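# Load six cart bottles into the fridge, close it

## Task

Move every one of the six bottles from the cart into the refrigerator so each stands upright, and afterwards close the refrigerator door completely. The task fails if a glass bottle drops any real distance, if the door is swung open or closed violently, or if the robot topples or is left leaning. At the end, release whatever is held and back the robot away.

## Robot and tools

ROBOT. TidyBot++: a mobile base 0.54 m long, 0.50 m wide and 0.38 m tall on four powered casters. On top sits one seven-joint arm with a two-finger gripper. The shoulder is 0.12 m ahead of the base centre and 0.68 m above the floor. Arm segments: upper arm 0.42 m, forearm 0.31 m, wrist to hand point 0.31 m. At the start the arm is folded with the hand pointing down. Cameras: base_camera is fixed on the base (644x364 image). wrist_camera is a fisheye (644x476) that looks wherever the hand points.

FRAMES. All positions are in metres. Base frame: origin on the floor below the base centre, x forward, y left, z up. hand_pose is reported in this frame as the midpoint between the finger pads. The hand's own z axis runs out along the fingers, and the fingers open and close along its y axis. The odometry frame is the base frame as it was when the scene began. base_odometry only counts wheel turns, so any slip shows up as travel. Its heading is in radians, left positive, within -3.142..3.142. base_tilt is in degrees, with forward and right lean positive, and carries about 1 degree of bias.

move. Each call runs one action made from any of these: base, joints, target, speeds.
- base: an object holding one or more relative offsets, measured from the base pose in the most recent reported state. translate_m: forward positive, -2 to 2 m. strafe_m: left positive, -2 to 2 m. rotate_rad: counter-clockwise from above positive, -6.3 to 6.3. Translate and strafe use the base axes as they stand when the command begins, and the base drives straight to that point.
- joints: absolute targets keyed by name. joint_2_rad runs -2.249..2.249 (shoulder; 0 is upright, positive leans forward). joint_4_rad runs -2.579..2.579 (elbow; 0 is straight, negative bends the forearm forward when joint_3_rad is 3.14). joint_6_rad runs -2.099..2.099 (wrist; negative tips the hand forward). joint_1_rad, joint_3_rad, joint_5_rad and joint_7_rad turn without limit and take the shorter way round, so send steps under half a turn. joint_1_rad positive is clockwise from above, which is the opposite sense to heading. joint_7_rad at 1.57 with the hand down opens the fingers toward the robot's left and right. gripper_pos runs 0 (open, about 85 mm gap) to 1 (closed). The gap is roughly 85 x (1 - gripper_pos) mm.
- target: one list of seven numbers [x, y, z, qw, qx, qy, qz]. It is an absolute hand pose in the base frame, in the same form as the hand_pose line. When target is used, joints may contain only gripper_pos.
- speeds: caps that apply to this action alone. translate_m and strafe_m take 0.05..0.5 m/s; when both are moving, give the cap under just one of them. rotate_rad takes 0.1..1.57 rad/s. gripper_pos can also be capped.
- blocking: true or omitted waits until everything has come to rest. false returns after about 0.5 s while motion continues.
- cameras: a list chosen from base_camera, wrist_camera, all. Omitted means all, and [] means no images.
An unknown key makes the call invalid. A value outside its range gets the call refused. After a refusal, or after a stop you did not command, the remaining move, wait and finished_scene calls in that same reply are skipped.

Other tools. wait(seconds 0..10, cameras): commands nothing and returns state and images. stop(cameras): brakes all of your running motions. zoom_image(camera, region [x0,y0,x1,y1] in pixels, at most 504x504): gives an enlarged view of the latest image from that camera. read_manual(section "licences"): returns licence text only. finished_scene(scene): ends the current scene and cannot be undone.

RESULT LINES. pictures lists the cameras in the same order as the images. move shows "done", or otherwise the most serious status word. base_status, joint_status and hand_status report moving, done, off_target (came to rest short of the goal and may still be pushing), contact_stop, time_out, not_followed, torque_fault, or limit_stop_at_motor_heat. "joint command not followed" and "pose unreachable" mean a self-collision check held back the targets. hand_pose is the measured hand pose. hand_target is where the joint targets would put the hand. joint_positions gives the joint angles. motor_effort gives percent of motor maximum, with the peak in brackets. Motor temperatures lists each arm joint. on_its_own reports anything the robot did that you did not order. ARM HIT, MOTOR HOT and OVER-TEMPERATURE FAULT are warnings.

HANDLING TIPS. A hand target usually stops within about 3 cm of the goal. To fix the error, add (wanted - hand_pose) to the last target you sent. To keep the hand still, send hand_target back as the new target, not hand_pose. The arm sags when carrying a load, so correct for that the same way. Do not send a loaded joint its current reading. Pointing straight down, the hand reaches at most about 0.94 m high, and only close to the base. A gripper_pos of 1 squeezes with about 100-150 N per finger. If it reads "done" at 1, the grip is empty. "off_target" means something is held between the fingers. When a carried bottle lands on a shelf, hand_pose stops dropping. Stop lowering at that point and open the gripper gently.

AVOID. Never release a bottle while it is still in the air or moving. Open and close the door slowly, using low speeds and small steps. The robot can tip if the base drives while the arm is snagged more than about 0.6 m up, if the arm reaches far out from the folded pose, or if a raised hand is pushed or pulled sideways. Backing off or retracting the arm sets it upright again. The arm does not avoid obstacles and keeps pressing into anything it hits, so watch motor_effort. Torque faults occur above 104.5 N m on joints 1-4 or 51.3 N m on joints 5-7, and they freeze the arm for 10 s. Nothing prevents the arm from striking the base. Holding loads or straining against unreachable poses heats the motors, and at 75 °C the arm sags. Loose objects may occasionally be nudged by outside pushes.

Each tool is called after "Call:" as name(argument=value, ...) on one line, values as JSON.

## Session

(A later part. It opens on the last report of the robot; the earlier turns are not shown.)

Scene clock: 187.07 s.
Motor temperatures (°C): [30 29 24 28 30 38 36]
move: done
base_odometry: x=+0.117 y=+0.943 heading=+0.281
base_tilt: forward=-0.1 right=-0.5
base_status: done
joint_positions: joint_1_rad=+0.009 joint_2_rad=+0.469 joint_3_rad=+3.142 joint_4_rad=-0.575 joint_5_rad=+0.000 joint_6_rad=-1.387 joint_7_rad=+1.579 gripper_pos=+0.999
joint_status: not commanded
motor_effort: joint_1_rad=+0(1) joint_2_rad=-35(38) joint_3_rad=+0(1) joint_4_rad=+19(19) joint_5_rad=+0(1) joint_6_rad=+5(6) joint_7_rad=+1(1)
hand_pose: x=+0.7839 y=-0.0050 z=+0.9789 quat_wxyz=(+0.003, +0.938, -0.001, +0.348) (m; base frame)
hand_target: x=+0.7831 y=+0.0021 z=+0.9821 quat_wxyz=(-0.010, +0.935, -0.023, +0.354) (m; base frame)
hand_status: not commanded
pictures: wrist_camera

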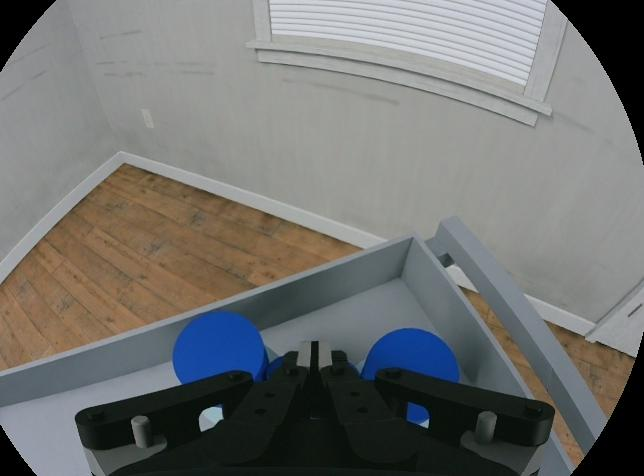

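Call:
move(base={"translate_m":0.057}, speeds={"translate_m":0.1}, cameras=["wrist_camera"])

Call:
move(joints={"joint_2_rad":0.455,"joint_4_rad":-0.685,"joint_6_rad":-1.30}, cameras=["wrist_camera"])

Scene clock: 189.33 s.
Motor temperatures (°C): [30 29 24 28 30 38 36]
move: done
base_odometry: x=+0.172 y=+0.958 heading=+0.281
base_tilt: forward=-0.1 right=-0.5
base_status: done
joint_positions: joint_1_rad=+0.009 joint_2_rad=+0.470 joint_3_rad=+3.142 joint_4_rad=-0.576 joint_5_rad=+0.000 joint_6_rad=-1.387 joint_7_rad=+1.579 gripper_pos=+0.999
joint_status: not commanded
motor_effort: joint_1_rad=-1(2) joint_2_rad=-36(38) joint_3_rad=+0(1) joint_4_rad=+19(19) joint_5_rad=+0(1) joint_6_rad=+5(6) joint_7_rad=+1(1)
hand_pose: x=+0.7843 y=-0.0045 z=+0.9780 quat_wxyz=(+0.003, +0.938, +0.000, +0.347) (m; base frame)
hand_target: x=+0.7831 y=+0.0021 z=+0.9821 quat_wxyz=(-0.010, +0.935, -0.023, +0.354) (m; base frame)
hand_status: not commanded
pictures: wrist_camera

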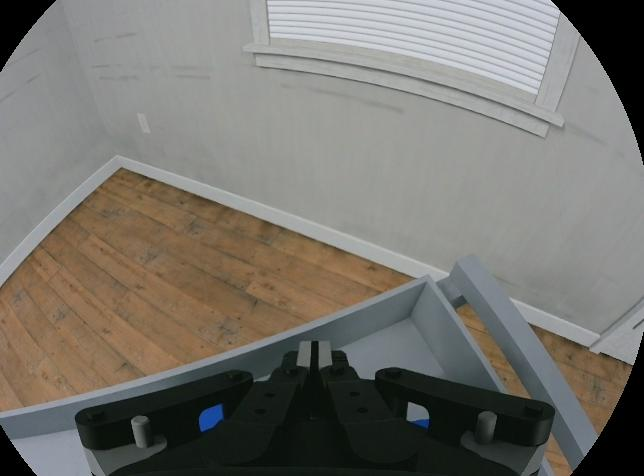

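Scene clock: 190.20 s.
Motor temperatures (°C): [30 29 24 28 30 38 36]
move: done
base_odometry: x=+0.172 y=+0.958 heading=+0.281
base_tilt: forward=-0.1 right=-0.5
base_status: not commanded
joint_positions: joint_1_rad=+0.009 joint_2_rad=+0.473 joint_3_rad=+3.142 joint_4_rad=-0.662 joint_5_rad=+0.000 joint_6_rad=-1.350 joint_7_rad=+1.579 gripper_pos=+0.999
joint_status: all done
motor_effort: joint_1_rad=+0(0) joint_2_rad=-36(38) joint_3_rad=+0(0) joint_4_rad=+19(21) joint_5_rad=+0(0) joint_6_rad=+5(6) joint_7_rad=+1(1)
hand_pose: x=+0.7856 y=-0.0045 z=+0.9427 quat_wxyz=(+0.003, +0.947, +0.000, +0.323) (m; base frame)
hand_target: x=+0.7905 y=+0.0021 z=+0.9533 quat_wxyz=(-0.009, +0.939, -0.023, +0.344) (m; base frame)
hand_status: not commanded
pictures: wrist_camera

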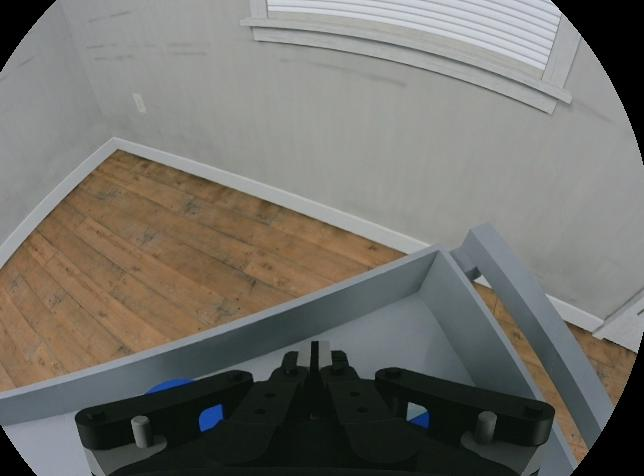

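Call:
move(base={"translate_m":-0.03}, speeds={"translate_m":0.05}, cameras=["wrist_camera"])

Call:
move(base={"translate_m":-0.02}, speeds={"translate_m":0.05}, cameras=["wrist_camera"])

Scene clock: 191.63 s.
Motor temperatures (°C): [30 29 24 28 30 38 36]
move: done
base_odometry: x=+0.143 y=+0.950 heading=+0.281
base_tilt: forward=-0.1 right=-0.5
base_status: done
joint_positions: joint_1_rad=+0.009 joint_2_rad=+0.470 joint_3_rad=+3.142 joint_4_rad=-0.662 joint_5_rad=+0.000 joint_6_rad=-1.347 joint_7_rad=+1.579 gripper_pos=+0.999
joint_status: not commanded
motor_effort: joint_1_rad=+0(2) joint_2_rad=-35(39) joint_3_rad=+0(1) joint_4_rad=+19(20) joint_5_rad=+0(1) joint_6_rad=+5(6) joint_7_rad=+1(1)
hand_pose: x=+0.7855 y=-0.0044 z=+0.9448 quat_wxyz=(+0.003, +0.946, +0.000, +0.325) (m; base frame)
hand_target: x=+0.7905 y=+0.0021 z=+0.9533 quat_wxyz=(-0.009, +0.939, -0.023, +0.344) (m; base frame)
hand_status: not commanded
pictures: wrist_camera

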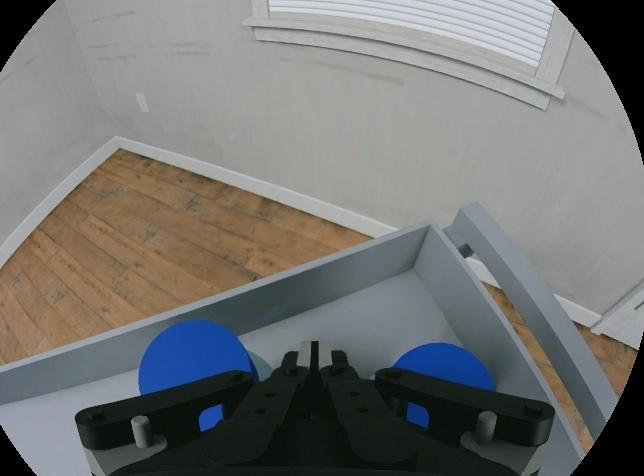

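Scene clock: 192.63 s.
Motor temperatures (°C): [30 29 24 28 30 38 36]
move: done
base_odometry: x=+0.124 y=+0.945 heading=+0.281
base_tilt: forward=-0.1 right=-0.4
base_status: done
joint_positions: joint_1_rad=+0.009 joint_2_rad=+0.462 joint_3_rad=+3.142 joint_4_rad=-0.665 joint_5_rad=+0.000 joint_6_rad=-1.328 joint_7_rad=+1.579 gripper_pos=+0.999
joint_status: not commanded
motor_effort: joint_1_rad=+0(1) joint_2_rad=-34(38) joint_3_rad=+0(1) joint_4_rad=+19(19) joint_5_rad=+0(0) joint_6_rad=+4(5) joint_7_rad=+1(1)
hand_pose: x=+0.7880 y=-0.0045 z=+0.9525 quat_wxyz=(+0.003, +0.942, +0.000, +0.337) (m; base frame)
hand_target: x=+0.7905 y=+0.0021 z=+0.9533 quat_wxyz=(-0.009, +0.939, -0.023, +0.344) (m; base frame)
hand_status: not commanded
pictures: wrist_camera

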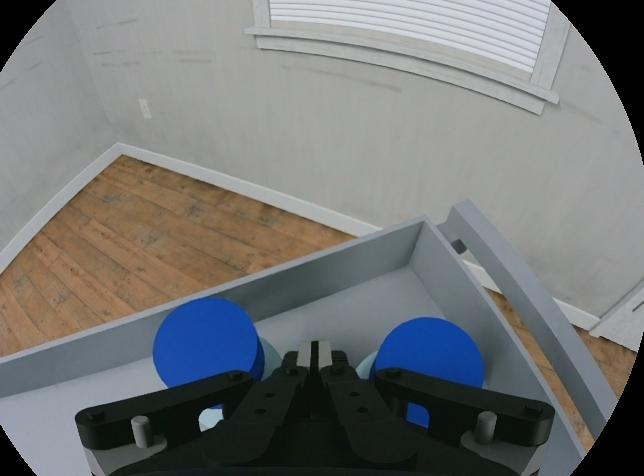

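Call:
move(base={"translate_m":-0.012}, speeds={"translate_m":0.05}, cameras=[])

Call:
move(base={"translate_m":0.015}, speeds={"translate_m":0.1}, cameras=[])

Call:
move(joints={"joint_2_rad":0.25,"joint_4_rad":-0.685,"joint_6_rad":-1.30}, cameras=["wrist_camera"])

Scene clock: 194.30 s.
Motor temperatures (°C): [30 29 24 28 30 38 36]
move: done
base_odometry: x=+0.112 y=+0.942 heading=+0.281
base_tilt: forward=-0.1 right=-0.4
base_status: done
joint_positions: joint_1_rad=+0.009 joint_2_rad=+0.465 joint_3_rad=+3.142 joint_4_rad=-0.667 joint_5_rad=+0.000 joint_6_rad=-1.317 joint_7_rad=+1.579 gripper_pos=+0.999
joint_status: not commanded
motor_effort: joint_1_rad=+0(2) joint_2_rad=-35(37) joint_3_rad=+1(1) joint_4_rad=+19(20) joint_5_rad=+0(0) joint_6_rad=+5(6) joint_7_rad=+1(1)
hand_pose: x=+0.7908 y=-0.0045 z=+0.9519 quat_wxyz=(+0.003, +0.941, +0.000, +0.339) (m; base frame)
hand_target: x=+0.7905 y=+0.0021 z=+0.9533 quat_wxyz=(-0.009, +0.939, -0.023, +0.344) (m; base frame)
hand_status: not commanded
pictures: none
No camera images: "cameras" was empty.

Scene clock: 195.00 s.
Motor temperatures (°C): [30 29 24 28 30 38 36]
move: done
base_odometry: x=+0.127 y=+0.946 heading=+0.281
base_tilt: forward=-0.1 right=-0.5
base_status: done
joint_positions: joint_1_rad=+0.008 joint_2_rad=+0.472 joint_3_rad=+3.142 joint_4_rad=-0.667 joint_5_rad=+0.000 joint_6_rad=-1.317 joint_7_rad=+1.579 gripper_pos=+0.999
joint_status: not commanded
motor_effort: joint_1_rad=+0(2) joint_2_rad=-36(38) joint_3_rad=+0(1) joint_4_rad=+19(20) joint_5_rad=+0(1) joint_6_rad=+5(6) joint_7_rad=+1(1)
hand_pose: x=+0.7926 y=-0.0042 z=+0.9472 quat_wxyz=(+0.003, +0.942, +0.000, +0.336) (m; base frame)
hand_target: x=+0.7905 y=+0.0021 z=+0.9533 quat_wxyz=(-0.009, +0.939, -0.023, +0.344) (m; base frame)
hand_status: not commanded
pictures: none
No camera images: "cameras" was empty.

Scene clock: 196.63 s.
Motor temperatures (°C): [30 29 24 28 30 38 36]
move: done
base_odometry: x=+0.127 y=+0.946 heading=+0.281
base_tilt: forward=-0.1 right=-0.4
base_status: not commanded
joint_positions: joint_1_rad=+0.008 joint_2_rad=+0.257 joint_3_rad=+3.142 joint_4_rad=-0.668 joint_5_rad=+0.000 joint_6_rad=-1.317 joint_7_rad=+1.579 gripper_pos=+0.999
joint_status: all done
motor_effort: joint_1_rad=+0(1) joint_2_rad=-27(40) joint_3_rad=+0(1) joint_4_rad=+18(21) joint_5_rad=+0(0) joint_6_rad=+6(7) joint_7_rad=+1(1)
hand_pose: x=+0.7208 y=-0.0036 z=+1.0840 quat_wxyz=(+0.003, +0.901, +0.000, +0.434) (m; base frame)
hand_target: x=+0.7211 y=+0.0021 z=+1.0843 quat_wxyz=(-0.012, +0.899, -0.022, +0.438) (m; base frame)
hand_status: not commanded
pictures: wrist_camera

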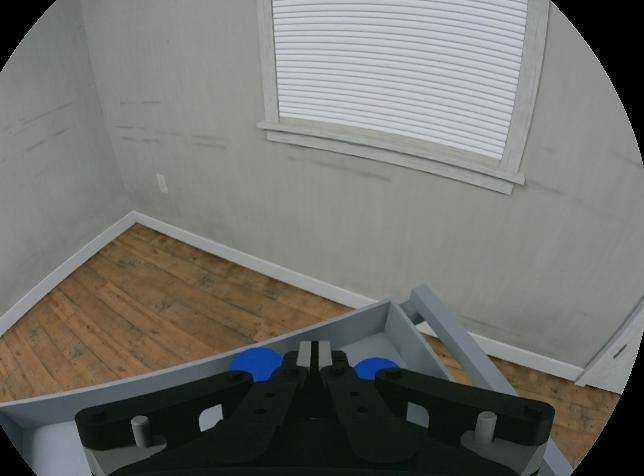

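Back up, return to grab pose, look.

Call:
move(base={"translate_m":-0.30}, speeds={"translate_m":0.4}, cameras=[])

Call:
move(joints={"joint_1_rad":0.0,"joint_2_rad":0.312,"joint_4_rad":-1.32,"joint_6_rad":-0.17,"gripper_pos":0.3}, cameras=["wrist_camera"])

Call:
zoom_image(camera="wrist_camera", region=[180, 220, 460, 440])

Scene clock: 199.20 s.
Motor temperatures (°C): [30 29 24 28 30 38 36]
move: done
base_odometry: x=-0.161 y=+0.862 heading=+0.281
base_tilt: forward=-0.1 right=-0.4
base_status: done
joint_positions: joint_1_rad=+0.007 joint_2_rad=+0.254 joint_3_rad=+3.142 joint_4_rad=-0.668 joint_5_rad=+0.000 joint_6_rad=-1.317 joint_7_rad=+1.579 gripper_pos=+0.999
joint_status: not commanded
motor_effort: joint_1_rad=+0(3) joint_2_rad=-27(32) joint_3_rad=+0(2) joint_4_rad=+18(20) joint_5_rad=+0(1) joint_6_rad=+6(7) joint_7_rad=+1(1)
hand_pose: x=+0.7194 y=-0.0027 z=+1.0862 quat_wxyz=(+0.003, +0.900, +0.000, +0.436) (m; base frame)
hand_target: x=+0.7211 y=+0.0021 z=+1.0843 quat_wxyz=(-0.012, +0.899, -0.022, +0.438) (m; base frame)
hand_status: not commanded
pictures: none
No camera images: "cameras" was empty.

Scene clock: 201.50 s.
Motor temperatures (°C): [30 29 24 28 30 38 36]
move: done
base_odometry: x=-0.161 y=+0.862 heading=+0.281
base_tilt: forward=-0.1 right=-0.4
base_status: not commanded
joint_positions: joint_1_rad=+0.007 joint_2_rad=+0.323 joint_3_rad=+3.142 joint_4_rad=-1.294 joint_5_rad=+0.000 joint_6_rad=-0.227 joint_7_rad=+1.579 gripper_pos=+0.300
joint_status: all done
motor_effort: joint_1_rad=+0(1) joint_2_rad=-33(36) joint_3_rad=+1(1) joint_4_rad=+22(24) joint_5_rad=+0(0) joint_6_rad=+8(9) joint_7_rad=+1(1)
hand_pose: x=+0.8662 y=-0.0038 z=+0.9824 quat_wxyz=(+0.004, +0.797, +0.000, +0.604) (m; base frame)
hand_target: x=+0.8649 y=+0.0023 z=+0.9917 quat_wxyz=(-0.016, +0.784, -0.019, +0.621) (m; base frame)
hand_status: not commanded
pictures: wrist_camera

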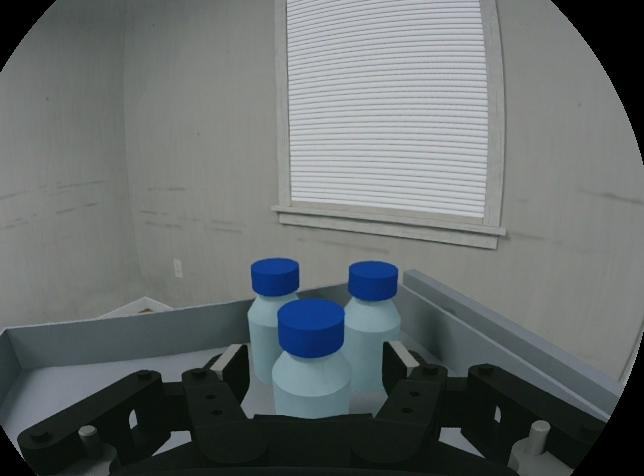

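Scaled by 1.800.

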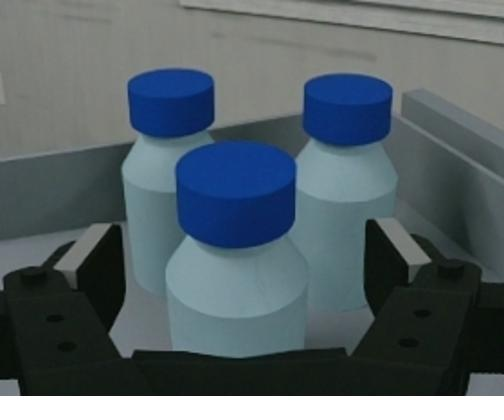

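Call:
move(base={"translate_m":0.085,"strafe_m":0.003}, speeds={"translate_m":0.15}, joints={"joint_2_rad":0.314,"joint_4_rad":-1.342,"joint_6_rad":-0.17}, cameras=["wrist_camera"])

Scene clock: 202.97 s.
Motor temperatures (°C): [30 29 24 28 30 38 36]
move: done
base_odometry: x=-0.081 y=+0.889 heading=+0.282
base_tilt: forward=-0.1 right=-0.5
base_status: done
joint_positions: joint_1_rad=+0.007 joint_2_rad=+0.328 joint_3_rad=+3.142 joint_4_rad=-1.318 joint_5_rad=+0.000 joint_6_rad=-0.223 joint_7_rad=+1.579 gripper_pos=+0.300
joint_status: all done
motor_effort: joint_1_rad=+0(1) joint_2_rad=-35(37) joint_3_rad=+0(1) joint_4_rad=+22(24) joint_5_rad=+0(0) joint_6_rad=+8(9) joint_7_rad=+1(1)
hand_pose: x=+0.8657 y=-0.0038 z=+0.9652 quat_wxyz=(+0.004, +0.804, +0.000, +0.594) (m; base frame)
hand_target: x=+0.8634 y=+0.0023 z=+0.9767 quat_wxyz=(-0.016, +0.791, -0.020, +0.611) (m; base frame)
hand_status: not commanded
pictures: wrist_camera

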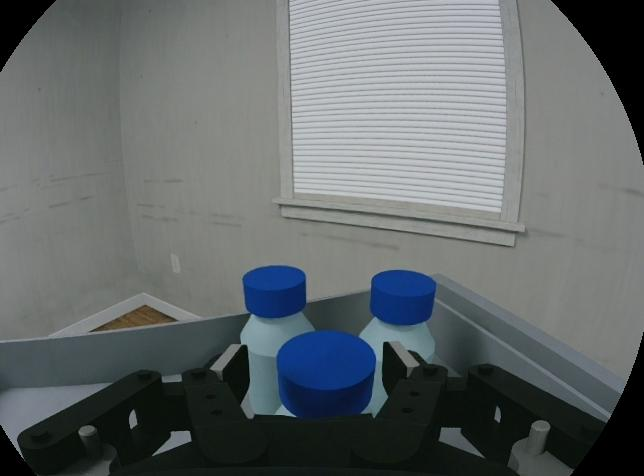

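Call:
move(base={"translate_m":0.027,"strafe_m":-0.006}, speeds={"translate_m":0.1}, joints={"joint_2_rad":0.314,"joint_4_rad":-1.362,"joint_6_rad":-0.15}, cameras=["wrist_camera"])

Scene clock: 204.10 s.
Motor temperatures (°C): [30 29 24 28 30 38 36]
move: done
base_odometry: x=-0.053 y=+0.891 heading=+0.282
base_tilt: forward=-0.1 right=-0.4
base_status: done
joint_positions: joint_1_rad=+0.006 joint_2_rad=+0.332 joint_3_rad=+3.142 joint_4_rad=-1.340 joint_5_rad=+0.000 joint_6_rad=-0.202 joint_7_rad=+1.579 gripper_pos=+0.300
joint_status: all done
motor_effort: joint_1_rad=+0(2) joint_2_rad=-35(37) joint_3_rad=+1(2) joint_4_rad=+22(23) joint_5_rad=+0(0) joint_6_rad=+8(8) joint_7_rad=+1(1)
hand_pose: x=+0.8661 y=-0.0036 z=+0.9548 quat_wxyz=(+0.004, +0.806, +0.000, +0.592) (m; base frame)
hand_target: x=+0.8628 y=+0.0023 z=+0.9704 quat_wxyz=(-0.016, +0.791, -0.020, +0.611) (m; base frame)
hand_status: not commanded
pictures: wrist_camera

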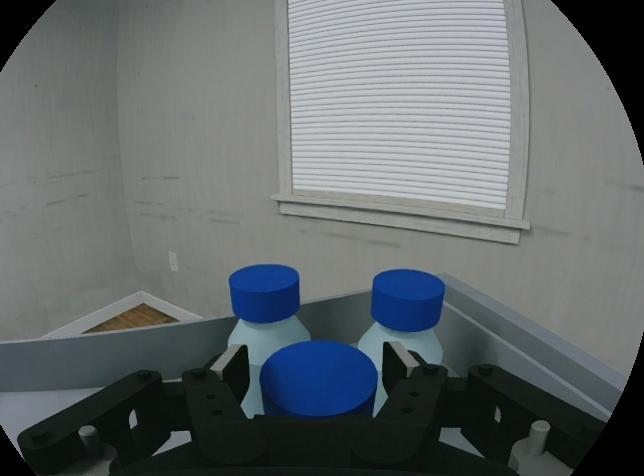

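Call:
move(joints={"gripper_pos":0.75}, cameras=["wrist_camera"])

Scene clock: 205.07 s.
Motor temperatures (°C): [30 29 24 28 30 38 36]
move: off_target
base_odometry: x=-0.053 y=+0.891 heading=+0.282
base_tilt: forward=+0.0 right=-0.4
base_status: not commanded
joint_positions: joint_1_rad=+0.006 joint_2_rad=+0.332 joint_3_rad=+3.142 joint_4_rad=-1.340 joint_5_rad=+0.000 joint_6_rad=-0.201 joint_7_rad=+1.579 gripper_pos=+0.456
joint_status: gripper_pos off_target (ended at +0.456, target +0.750)
motor_effort: joint_1_rad=-2(2) joint_2_rad=-34(35) joint_3_rad=-1(1) joint_4_rad=+23(24) joint_5_rad=+0(0) joint_6_rad=+8(9) joint_7_rad=+1(1)
hand_pose: x=+0.8660 y=-0.0036 z=+0.9554 quat_wxyz=(+0.004, +0.805, +0.000, +0.593) (m; base frame)
hand_target: x=+0.8628 y=+0.0023 z=+0.9704 quat_wxyz=(-0.016, +0.791, -0.020, +0.611) (m; base frame)
hand_status: not commanded
pictures: wrist_camera

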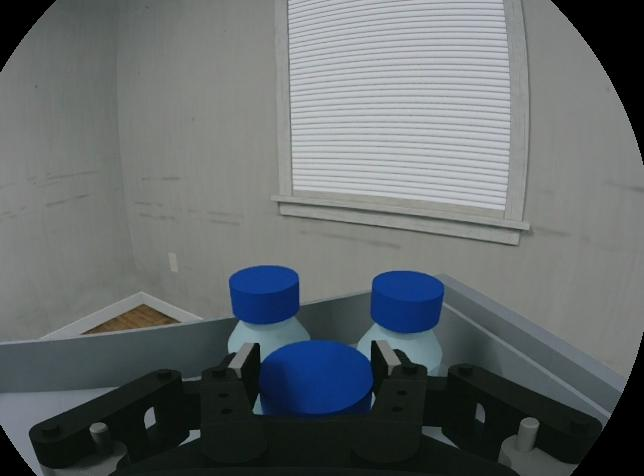

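Call:
move(joints={"joint_2_rad":0.06,"joint_4_rad":-1.36,"joint_6_rad":-0.41}, cameras=["wrist_camera"])

Call:
move(base={"translate_m":-0.29,"strafe_m":0.067}, speeds={"translate_m":0.4}, joints={"joint_1_rad":0.0,"joint_2_rad":-0.5,"joint_4_rad":-1.48,"joint_6_rad":-0.85}, cameras=[])

Call:
move(base={"rotate_rad":2.685}, speeds={"rotate_rad":1.2}, cameras=["base_camera","wrist_camera"])

Scene clock: 207.53 s.
Motor temperatures (°C): [30 29 24 28 30 38 36]
move: off_target
base_odometry: x=-0.053 y=+0.891 heading=+0.282
base_tilt: forward=+0.0 right=-0.4
base_status: not commanded
joint_positions: joint_1_rad=+0.006 joint_2_rad=+0.099 joint_3_rad=+3.142 joint_4_rad=-1.372 joint_5_rad=+0.000 joint_6_rad=-0.404 joint_7_rad=+1.579 gripper_pos=+0.456
joint_status: joint_2_rad off_target (ended at +0.099, target +0.060); the others done
motor_effort: joint_1_rad=+0(2) joint_2_rad=-31(43) joint_3_rad=+0(1) joint_4_rad=+28(30) joint_5_rad=+0(1) joint_6_rad=+12(13) joint_7_rad=+1(1)
hand_pose: x=+0.7704 y=-0.0029 z=+1.0383 quat_wxyz=(+0.004, +0.806, +0.000, +0.592) (m; base frame)
hand_target: x=+0.7559 y=+0.0023 z=+1.0692 quat_wxyz=(-0.016, +0.792, -0.020, +0.610) (m; base frame)
hand_status: not commanded
pictures: wrist_camera

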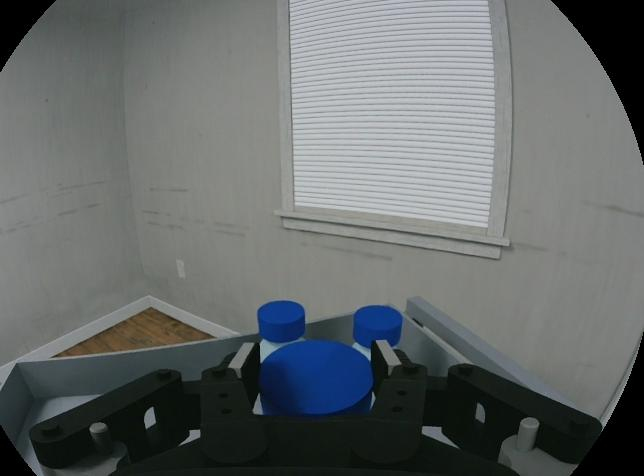

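Scene clock: 209.70 s.
Motor temperatures (°C): [30 29 24 28 30 38 36]
move: done
base_odometry: x=-0.350 y=+0.875 heading=+0.282
base_tilt: forward=-0.1 right=-0.4
base_status: done
joint_positions: joint_1_rad=+0.006 joint_2_rad=-0.483 joint_3_rad=+3.142 joint_4_rad=-1.481 joint_5_rad=+0.000 joint_6_rad=-0.844 joint_7_rad=+1.579 gripper_pos=+0.456
joint_status: all done
motor_effort: joint_1_rad=+0(3) joint_2_rad=-6(37) joint_3_rad=+1(2) joint_4_rad=+25(30) joint_5_rad=+0(1) joint_6_rad=+12(13) joint_7_rad=+1(1)
hand_pose: x=+0.4877 y=-0.0009 z=+1.1417 quat_wxyz=(+0.004, +0.796, +0.001, +0.605) (m; base frame)
hand_target: x=+0.4792 y=+0.0022 z=+1.1464 quat_wxyz=(-0.016, +0.792, -0.019, +0.610) (m; base frame)
hand_status: not commanded
pictures: none
No camera images: "cameras" was empty.

Scene clock: 213.00 s.
Motor temperatures (°C): [30 29 24 28 30 38 36]
move: done
base_odometry: x=-0.350 y=+0.875 heading=+2.966
base_tilt: forward=-0.1 right=-0.5
base_status: done
joint_positions: joint_1_rad=+0.006 joint_2_rad=-0.483 joint_3_rad=+3.142 joint_4_rad=-1.481 joint_5_rad=+0.000 joint_6_rad=-0.845 joint_7_rad=+1.579 gripper_pos=+0.456
joint_status: not commanded
motor_effort: joint_1_rad=+0(2) joint_2_rad=-6(8) joint_3_rad=+1(3) joint_4_rad=+25(26) joint_5_rad=+0(1) joint_6_rad=+12(13) joint_7_rad=+1(1)
hand_pose: x=+0.4877 y=-0.0008 z=+1.1413 quat_wxyz=(+0.004, +0.796, +0.001, +0.605) (m; base frame)
hand_target: x=+0.4792 y=+0.0022 z=+1.1464 quat_wxyz=(-0.016, +0.792, -0.019, +0.610) (m; base frame)
hand_status: not commanded
pictures: base_camera, wrist_camera

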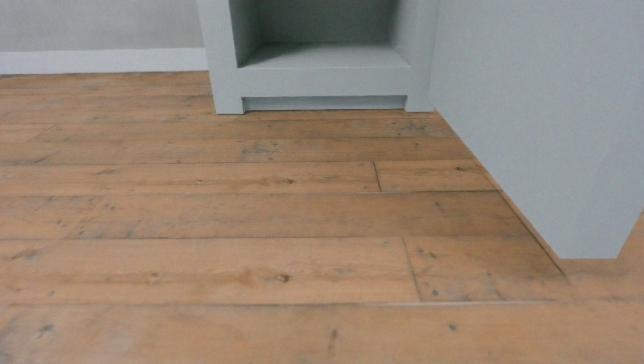

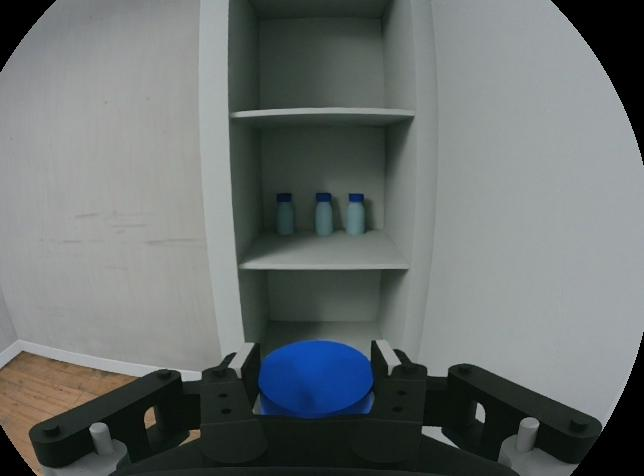

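Call:
move(base={"translate_m":0.212}, speeds={"translate_m":0.2}, joints={"joint_1_rad":-0.157,"joint_2_rad":0.362,"joint_4_rad":-0.57,"joint_6_rad":-0.77}, cameras=["wrist_camera"])

Scene clock: 216.07 s.
Motor temperatures (°C): [30 29 24 28 30 38 36]
move: off_target
base_odometry: x=-0.559 y=+0.912 heading=+2.967
base_tilt: forward=+0.0 right=-0.5
base_status: done
joint_positions: joint_1_rad=-0.143 joint_2_rad=+0.413 joint_3_rad=+3.142 joint_4_rad=-0.615 joint_5_rad=+0.000 joint_6_rad=-0.845 joint_7_rad=+1.579 gripper_pos=+0.456
joint_status: joint_2_rad off_target (ended at +0.413, target +0.362); joint_4_rad off_target (ended at -0.615, target -0.570); the others done
motor_effort: joint_1_rad=+0(1) joint_2_rad=-41(45) joint_3_rad=+0(2) joint_4_rad=+25(28) joint_5_rad=+0(1) joint_6_rad=+12(14) joint_7_rad=+1(1)
hand_pose: x=+0.8468 y=+0.1061 z=+1.1368 quat_wxyz=(-0.040, +0.803, +0.061, +0.591) (m; base frame)
hand_target: x=+0.8199 y=+0.1131 z=+1.2220 quat_wxyz=(-0.069, +0.751, +0.040, +0.656) (m; base frame)
hand_status: not commanded
pictures: wrist_camera

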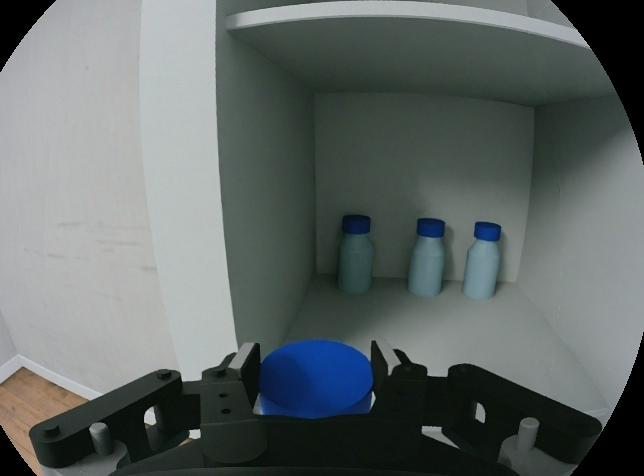

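Call:
move(base={"translate_m":0.345}, speeds={"translate_m":0.35}, cameras=["wrist_camera"])

Call:
move(joints={"joint_2_rad":0.345,"joint_4_rad":-0.72,"joint_6_rad":-0.645}, cameras=[])

Call:
move(joints={"joint_2_rad":0.338,"joint_4_rad":-0.80,"joint_6_rad":-0.60}, cameras=[])

Call:
move(joints={"joint_2_rad":0.330,"joint_4_rad":-0.85,"joint_6_rad":-0.59}, cameras=["wrist_camera"])

Scene clock: 219.57 s.
Motor temperatures (°C): [30 29 24 28 30 38 36]
move: done
base_odometry: x=-0.899 y=+0.971 heading=+2.968
base_tilt: forward=+0.0 right=-0.5
base_status: done
joint_positions: joint_1_rad=-0.145 joint_2_rad=+0.417 joint_3_rad=+3.142 joint_4_rad=-0.612 joint_5_rad=+0.000 joint_6_rad=-0.844 joint_7_rad=+1.579 gripper_pos=+0.456
joint_status: not commanded
motor_effort: joint_1_rad=+0(2) joint_2_rad=-41(44) joint_3_rad=+0(1) joint_4_rad=+25(26) joint_5_rad=+0(1) joint_6_rad=+12(13) joint_7_rad=+1(1)
hand_pose: x=+0.8480 y=+0.1076 z=+1.1359 quat_wxyz=(-0.041, +0.803, +0.061, +0.591) (m; base frame)
hand_target: x=+0.8199 y=+0.1131 z=+1.2220 quat_wxyz=(-0.069, +0.751, +0.040, +0.656) (m; base frame)
hand_status: not commanded
pictures: wrist_camera

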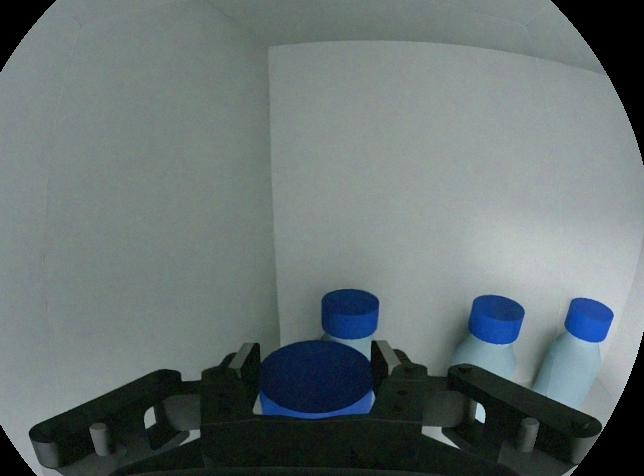

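Scene clock: 220.93 s.
Motor temperatures (°C): [30 29 24 28 30 38 36]
move: off_target
base_odometry: x=-0.899 y=+0.971 heading=+2.968
base_tilt: forward=-0.1 right=-0.5
base_status: not commanded
joint_positions: joint_1_rad=-0.145 joint_2_rad=+0.404 joint_3_rad=+3.142 joint_4_rad=-0.725 joint_5_rad=+0.000 joint_6_rad=-0.733 joint_7_rad=+1.579 gripper_pos=+0.456
joint_status: joint_2_rad off_target (ended at +0.404, target +0.345); the others done
motor_effort: joint_1_rad=+0(0) joint_2_rad=-41(44) joint_3_rad=+0(1) joint_4_rad=+26(28) joint_5_rad=+0(0) joint_6_rad=+12(13) joint_7_rad=+1(1)
hand_pose: x=+0.8588 y=+0.1091 z=+1.1137 quat_wxyz=(-0.041, +0.800, +0.061, +0.596) (m; base frame)
hand_target: x=+0.8353 y=+0.1156 z=+1.1869 quat_wxyz=(-0.069, +0.753, +0.040, +0.653) (m; base frame)
hand_status: not commanded
pictures: none
No camera images: "cameras" was empty.

Scene clock: 221.80 s.
Motor temperatures (°C): [30 29 24 28 30 38 36]
move: off_target
base_odometry: x=-0.899 y=+0.971 heading=+2.968
base_tilt: forward=-0.1 right=-0.4
base_status: not commanded
joint_positions: joint_1_rad=-0.145 joint_2_rad=+0.395 joint_3_rad=+3.142 joint_4_rad=-0.797 joint_5_rad=+0.000 joint_6_rad=-0.683 joint_7_rad=+1.579 gripper_pos=+0.456
joint_status: joint_2_rad off_target (ended at +0.395, target +0.338); the others done
motor_effort: joint_1_rad=+0(1) joint_2_rad=-42(43) joint_3_rad=+0(1) joint_4_rad=+27(27) joint_5_rad=+0(0) joint_6_rad=+12(13) joint_7_rad=+1(1)
hand_pose: x=+0.8621 y=+0.1096 z=+1.0928 quat_wxyz=(-0.041, +0.804, +0.061, +0.590) (m; base frame)
hand_target: x=+0.8415 y=+0.1166 z=+1.1588 quat_wxyz=(-0.068, +0.763, +0.041, +0.642) (m; base frame)
hand_status: not commanded
pictures: none
No camera images: "cameras" was empty.

Scene clock: 222.53 s.
Motor temperatures (°C): [30 29 24 28 30 38 36]
move: off_target
base_odometry: x=-0.899 y=+0.971 heading=+2.968
base_tilt: forward=+0.0 right=-0.4
base_status: not commanded
joint_positions: joint_1_rad=-0.145 joint_2_rad=+0.376 joint_3_rad=+3.142 joint_4_rad=-0.836 joint_5_rad=+0.000 joint_6_rad=-0.656 joint_7_rad=+1.579 gripper_pos=+0.456
joint_status: joint_2_rad off_target (ended at +0.376, target +0.330); the others done
motor_effort: joint_1_rad=+0(1) joint_2_rad=-39(42) joint_3_rad=+0(1) joint_4_rad=+24(27) joint_5_rad=+0(1) joint_6_rad=+10(13) joint_7_rad=+1(1)
hand_pose: x=+0.8575 y=+0.1090 z=+1.0922 quat_wxyz=(-0.041, +0.802, +0.061, +0.593) (m; base frame)
hand_target: x=+0.8418 y=+0.1167 z=+1.1380 quat_wxyz=(-0.066, +0.773, +0.041, +0.630) (m; base frame)
hand_status: not commanded
pictures: wrist_camera

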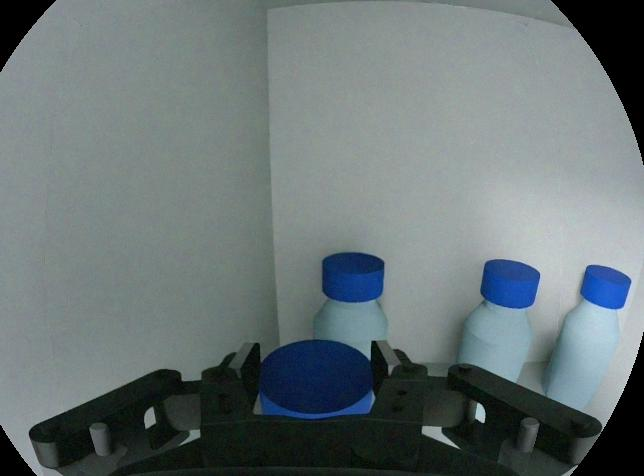

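Call:
move(joints={"gripper_pos":0.36}, cameras=[])

Call:
move(joints={"gripper_pos":0.25}, cameras=[])

Call:
move(base={"translate_m":-0.14}, speeds={"translate_m":0.15}, cameras=["wrist_camera"])

Call:
move(base={"translate_m":-0.34}, speeds={"translate_m":0.45}, joints={"joint_1_rad":0.01,"joint_2_rad":-0.5,"joint_4_rad":-1.48,"joint_6_rad":-0.87,"gripper_pos":0.28}, cameras=["wrist_camera"])

Scene clock: 224.13 s.
Motor temperatures (°C): [30 29 24 28 30 38 36]
move: done
base_odometry: x=-0.899 y=+0.971 heading=+2.968
base_tilt: forward=+0.0 right=-0.5
base_status: not commanded
joint_positions: joint_1_rad=-0.145 joint_2_rad=+0.348 joint_3_rad=+3.142 joint_4_rad=-0.837 joint_5_rad=+0.000 joint_6_rad=-0.641 joint_7_rad=+1.579 gripper_pos=+0.360
joint_status: all done
motor_effort: joint_1_rad=+0(1) joint_2_rad=-33(40) joint_3_rad=+0(1) joint_4_rad=+21(25) joint_5_rad=+0(0) joint_6_rad=+8(10) joint_7_rad=+1(1)
hand_pose: x=+0.8472 y=+0.1075 z=+1.1170 quat_wxyz=(-0.042, +0.789, +0.060, +0.610) (m; base frame)
hand_target: x=+0.8418 y=+0.1167 z=+1.1380 quat_wxyz=(-0.066, +0.773, +0.041, +0.630) (m; base frame)
hand_status: not commanded
pictures: none
No camera images: "cameras" was empty.

Scene clock: 224.67 s.
Motor temperatures (°C): [30 29 24 28 30 38 36]
move: done
base_odometry: x=-0.899 y=+0.971 heading=+2.968
base_tilt: forward=-0.1 right=-0.5
base_status: not commanded
joint_positions: joint_1_rad=-0.145 joint_2_rad=+0.348 joint_3_rad=+3.142 joint_4_rad=-0.837 joint_5_rad=+0.000 joint_6_rad=-0.641 joint_7_rad=+1.579 gripper_pos=+0.250
joint_status: all done
motor_effort: joint_1_rad=+0(0) joint_2_rad=-34(35) joint_3_rad=+0(1) joint_4_rad=+21(22) joint_5_rad=+0(0) joint_6_rad=+8(8) joint_7_rad=+1(1)
hand_pose: x=+0.8472 y=+0.1075 z=+1.1170 quat_wxyz=(-0.042, +0.789, +0.060, +0.610) (m; base frame)
hand_target: x=+0.8418 y=+0.1167 z=+1.1380 quat_wxyz=(-0.066, +0.773, +0.041, +0.630) (m; base frame)
hand_status: not commanded
pictures: none
No camera images: "cameras" was empty.

Scene clock: 226.27 s.
Motor temperatures (°C): [30 29 24 28 30 38 36]
move: done
base_odometry: x=-0.761 y=+0.947 heading=+2.969
base_tilt: forward=-0.1 right=-0.4
base_status: done
joint_positions: joint_1_rad=-0.147 joint_2_rad=+0.341 joint_3_rad=+3.142 joint_4_rad=-0.837 joint_5_rad=+0.000 joint_6_rad=-0.640 joint_7_rad=+1.579 gripper_pos=+0.250
joint_status: not commanded
motor_effort: joint_1_rad=+0(3) joint_2_rad=-34(38) joint_3_rad=+0(2) joint_4_rad=+22(23) joint_5_rad=+0(1) joint_6_rad=+8(9) joint_7_rad=+1(1)
hand_pose: x=+0.8439 y=+0.1088 z=+1.1225 quat_wxyz=(-0.043, +0.787, +0.061, +0.613) (m; base frame)
hand_target: x=+0.8418 y=+0.1167 z=+1.1380 quat_wxyz=(-0.066, +0.773, +0.041, +0.630) (m; base frame)
hand_status: not commanded
pictures: wrist_camera

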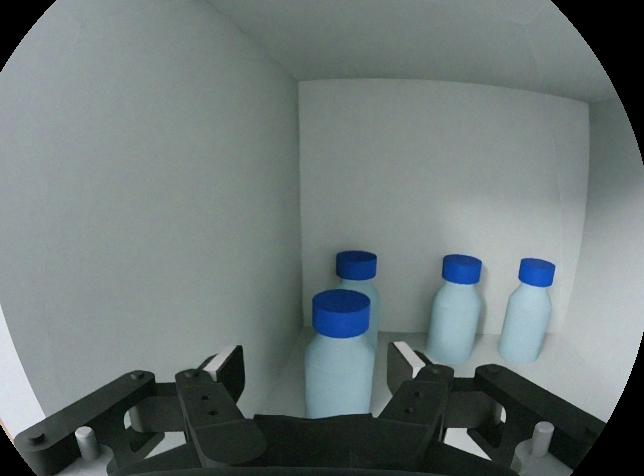

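Scene clock: 228.47 s.
Motor temperatures (°C): [30 29 24 28 30 38 36]
move: done
base_odometry: x=-0.426 y=+0.889 heading=+2.970
base_tilt: forward=-0.1 right=-0.4
base_status: done
joint_positions: joint_1_rad=-0.007 joint_2_rad=-0.497 joint_3_rad=+3.142 joint_4_rad=-1.453 joint_5_rad=+0.000 joint_6_rad=-0.831 joint_7_rad=+1.579 gripper_pos=+0.280
joint_status: all done
motor_effort: joint_1_rad=+0(1) joint_2_rad=-1(39) joint_3_rad=+1(1) joint_4_rad=+19(23) joint_5_rad=+0(1) joint_6_rad=+8(9) joint_7_rad=+1(1)
hand_pose: x=+0.4792 y=+0.0037 z=+1.1663 quat_wxyz=(+0.000, +0.779, +0.005, +0.627) (m; base frame)
hand_target: x=+0.4776 y=-0.0014 z=+1.1404 quat_wxyz=(-0.012, +0.798, -0.023, +0.602) (m; base frame)
hand_status: not commanded
pictures: wrist_camera

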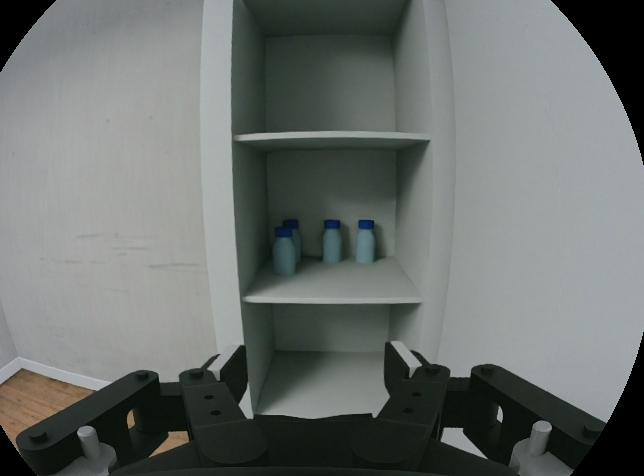

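Call:
move(base={"translate_m":-0.579,"strafe_m":0.524,"rotate_rad":-2.189}, speeds={"rotate_rad":1.2}, cameras=[])

Call:
move(base={"translate_m":0.18}, joints={"joint_1_rad":0.0,"joint_2_rad":0.314,"joint_4_rad":-1.362,"joint_6_rad":-0.15,"gripper_pos":0.28}, cameras=["wrist_camera"])

Scene clock: 232.63 s.
Motor temperatures (°C): [30 29 24 28 30 38 36]
move: done
base_odometry: x=+0.055 y=+0.274 heading=+0.782
base_tilt: forward=-0.1 right=-0.5
base_status: done
joint_positions: joint_1_rad=-0.002 joint_2_rad=-0.501 joint_3_rad=+3.142 joint_4_rad=-1.456 joint_5_rad=+0.000 joint_6_rad=-0.833 joint_7_rad=+1.579 gripper_pos=+0.280
joint_status: not commanded
motor_effort: joint_1_rad=+0(1) joint_2_rad=-2(5) joint_3_rad=+1(3) joint_4_rad=+19(20) joint_5_rad=+0(1) joint_6_rad=+8(8) joint_7_rad=+1(1)
hand_pose: x=+0.4777 y=+0.0020 z=+1.1653 quat_wxyz=(+0.002, +0.780, +0.004, +0.626) (m; base frame)
hand_target: x=+0.4776 y=-0.0014 z=+1.1404 quat_wxyz=(-0.012, +0.798, -0.023, +0.602) (m; base frame)
hand_status: not commanded
pictures: none
No camera images: "cameras" was empty.

Scene clock: 235.07 s.
Motor temperatures (°C): [30 29 24 28 30 38 36]
move: done
base_odometry: x=+0.183 y=+0.401 heading=+0.781
base_tilt: forward=-0.1 right=-0.4
base_status: done
joint_positions: joint_1_rad=-0.002 joint_2_rad=+0.327 joint_3_rad=+3.142 joint_4_rad=-1.382 joint_5_rad=+0.000 joint_6_rad=-0.206 joint_7_rad=+1.579 gripper_pos=+0.280
joint_status: all done
motor_effort: joint_1_rad=+0(1) joint_2_rad=-34(37) joint_3_rad=+0(2) joint_4_rad=+22(24) joint_5_rad=+0(0) joint_6_rad=+8(9) joint_7_rad=+1(1)
hand_pose: x=+0.8586 y=+0.0027 z=+0.9318 quat_wxyz=(+0.002, +0.818, +0.004, +0.575) (m; base frame)
hand_target: x=+0.8628 y=+0.0023 z=+0.9704 quat_wxyz=(-0.016, +0.791, -0.020, +0.611) (m; base frame)
hand_status: not commanded
pictures: wrist_camera

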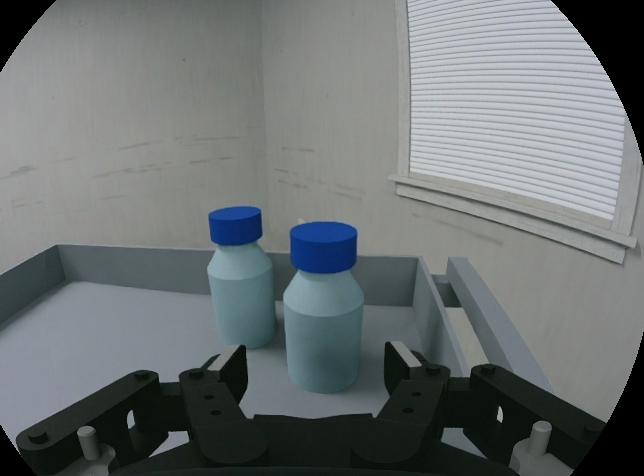

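Call:
move(base={"translate_m":0.09,"strafe_m":-0.005}, speeds={"translate_m":0.15}, joints={"joint_2_rad":0.312,"joint_4_rad":-1.315,"joint_6_rad":-0.17}, cameras=["wrist_camera"])

Scene clock: 236.67 s.
Motor temperatures (°C): [30 29 24 28 30 38 36]
move: done
base_odometry: x=+0.250 y=+0.461 heading=+0.781
base_tilt: forward=-0.1 right=-0.5
base_status: done
joint_positions: joint_1_rad=-0.002 joint_2_rad=+0.331 joint_3_rad=+3.142 joint_4_rad=-1.327 joint_5_rad=+0.000 joint_6_rad=-0.205 joint_7_rad=+1.579 gripper_pos=+0.280
joint_status: all done
motor_effort: joint_1_rad=+0(3) joint_2_rad=-34(37) joint_3_rad=+0(2) joint_4_rad=+22(24) joint_5_rad=+0(1) joint_6_rad=+8(9) joint_7_rad=+1(1)
hand_pose: x=+0.8669 y=+0.0027 z=+0.9627 quat_wxyz=(+0.002, +0.803, +0.004, +0.597) (m; base frame)
hand_target: x=+0.8654 y=+0.0023 z=+0.9948 quat_wxyz=(-0.016, +0.782, -0.019, +0.623) (m; base frame)
hand_status: not commanded
pictures: wrist_camera

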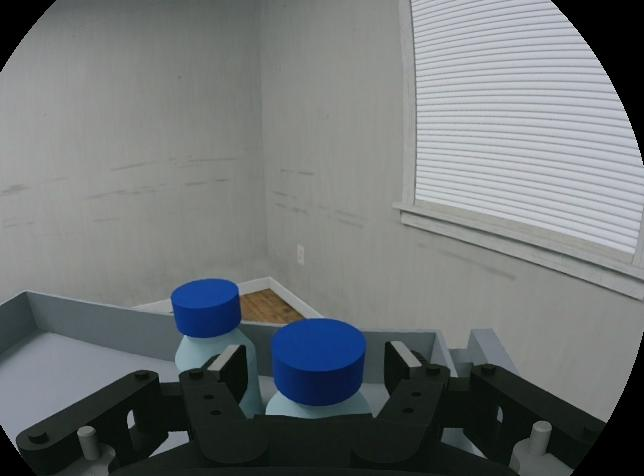

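Call:
move(base={"translate_m":0.034}, speeds={"translate_m":0.1}, joints={"joint_2_rad":0.313,"joint_4_rad":-1.33,"joint_6_rad":-0.165}, cameras=["wrist_camera"])

Scene clock: 237.83 s.
Motor temperatures (°C): [30 29 24 28 30 38 36]
move: done
base_odometry: x=+0.275 y=+0.485 heading=+0.781
base_tilt: forward=+0.0 right=-0.5
base_status: done
joint_positions: joint_1_rad=-0.002 joint_2_rad=+0.330 joint_3_rad=+3.142 joint_4_rad=-1.327 joint_5_rad=+0.000 joint_6_rad=-0.205 joint_7_rad=+1.579 gripper_pos=+0.280
joint_status: all done
motor_effort: joint_1_rad=+0(2) joint_2_rad=-34(36) joint_3_rad=+0(2) joint_4_rad=+22(24) joint_5_rad=+0(0) joint_6_rad=+8(9) joint_7_rad=+1(1)
hand_pose: x=+0.8666 y=+0.0027 z=+0.9633 quat_wxyz=(+0.002, +0.802, +0.004, +0.597) (m; base frame)
hand_target: x=+0.8647 y=+0.0023 z=+0.9863 quat_wxyz=(-0.016, +0.786, -0.020, +0.618) (m; base frame)
hand_status: not commanded
pictures: wrist_camera

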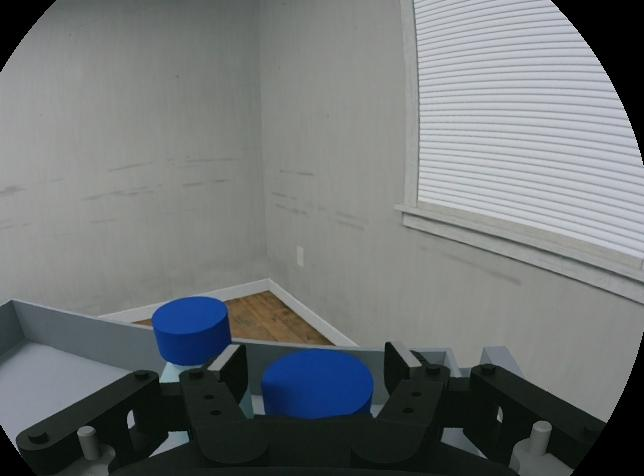

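Call:
move(base={"translate_m":0.007}, speeds={"translate_m":0.1}, joints={"joint_2_rad":0.315,"joint_4_rad":-1.36,"joint_6_rad":-0.15}, cameras=["wrist_camera"])

Scene clock: 238.77 s.
Motor temperatures (°C): [30 29 24 28 30 38 36]
move: done
base_odometry: x=+0.280 y=+0.490 heading=+0.781
base_tilt: forward=-0.1 right=-0.5
base_status: done
joint_positions: joint_1_rad=-0.002 joint_2_rad=+0.330 joint_3_rad=+3.142 joint_4_rad=-1.339 joint_5_rad=+0.000 joint_6_rad=-0.195 joint_7_rad=+1.579 gripper_pos=+0.280
joint_status: all done
motor_effort: joint_1_rad=+0(1) joint_2_rad=-33(38) joint_3_rad=+0(1) joint_4_rad=+23(24) joint_5_rad=+0(0) joint_6_rad=+8(9) joint_7_rad=+1(1)
hand_pose: x=+0.8660 y=+0.0027 z=+0.9590 quat_wxyz=(+0.002, +0.803, +0.004, +0.596) (m; base frame)
hand_target: x=+0.8633 y=+0.0023 z=+0.9709 quat_wxyz=(-0.016, +0.791, -0.020, +0.612) (m; base frame)
hand_status: not commanded
pictures: wrist_camera

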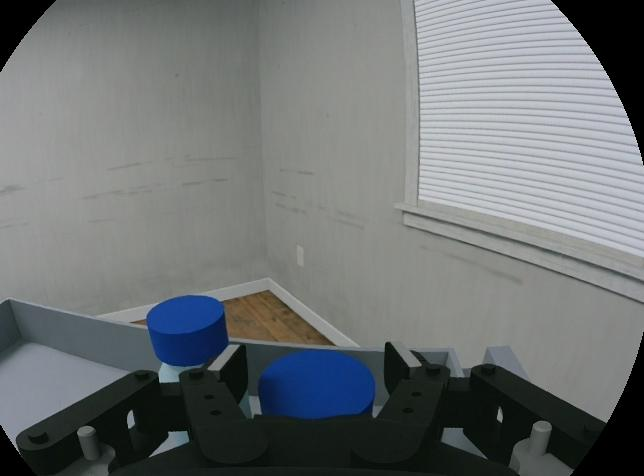

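Call:
move(joints={"gripper_pos":0.75}, cameras=["wrist_camera"])

Call:
move(joints={"joint_2_rad":0.06,"joint_4_rad":-1.36,"joint_6_rad":-0.41}, cameras=["wrist_camera"])

Scene clock: 239.87 s.
Motor temperatures (°C): [30 29 24 28 30 38 36]
move: off_target
base_odometry: x=+0.280 y=+0.490 heading=+0.781
base_tilt: forward=-0.1 right=-0.5
base_status: not commanded
joint_positions: joint_1_rad=-0.002 joint_2_rad=+0.329 joint_3_rad=+3.142 joint_4_rad=-1.340 joint_5_rad=+0.000 joint_6_rad=-0.195 joint_7_rad=+1.579 gripper_pos=+0.470
joint_status: gripper_pos off_target (ended at +0.470, target +0.750)
motor_effort: joint_1_rad=+0(1) joint_2_rad=-33(35) joint_3_rad=+0(1) joint_4_rad=+22(24) joint_5_rad=+0(0) joint_6_rad=+8(9) joint_7_rad=+1(1)
hand_pose: x=+0.8658 y=+0.0027 z=+0.9596 quat_wxyz=(+0.002, +0.803, +0.004, +0.596) (m; base frame)
hand_target: x=+0.8633 y=+0.0023 z=+0.9709 quat_wxyz=(-0.016, +0.791, -0.020, +0.612) (m; base frame)
hand_status: not commanded
pictures: wrist_camera

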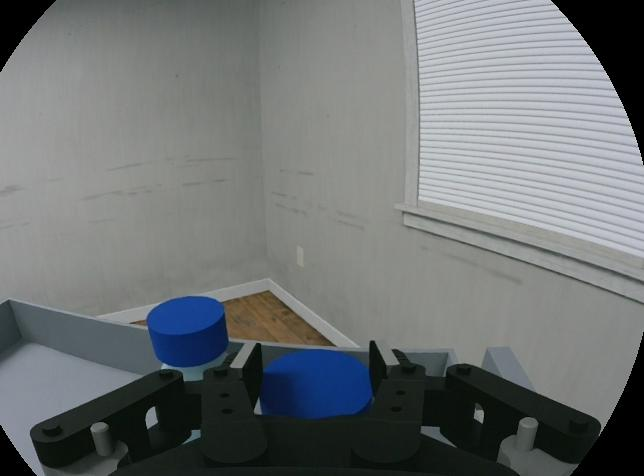

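Scene clock: 241.53 s.
Motor temperatures (°C): [30 29 24 28 30 38 36]
move: done
base_odometry: x=+0.280 y=+0.490 heading=+0.781
base_tilt: forward=-0.1 right=-0.4
base_status: not commanded
joint_positions: joint_1_rad=-0.002 joint_2_rad=+0.088 joint_3_rad=+3.142 joint_4_rad=-1.361 joint_5_rad=+0.000 joint_6_rad=-0.393 joint_7_rad=+1.579 gripper_pos=+0.470
joint_status: all done
motor_effort: joint_1_rad=+0(1) joint_2_rad=-29(40) joint_3_rad=+0(1) joint_4_rad=+26(28) joint_5_rad=+0(0) joint_6_rad=+11(12) joint_7_rad=+1(1)
hand_pose: x=+0.7678 y=+0.0026 z=+1.0556 quat_wxyz=(+0.002, +0.796, +0.004, +0.605) (m; base frame)
hand_target: x=+0.7559 y=+0.0023 z=+1.0692 quat_wxyz=(-0.016, +0.792, -0.020, +0.610) (m; base frame)
hand_status: not commanded
pictures: wrist_camera

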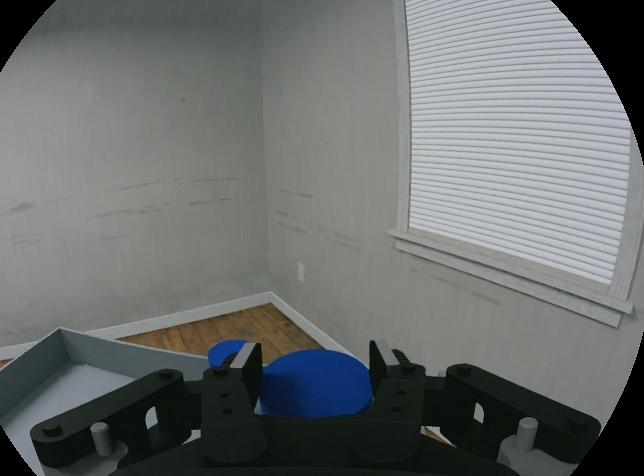

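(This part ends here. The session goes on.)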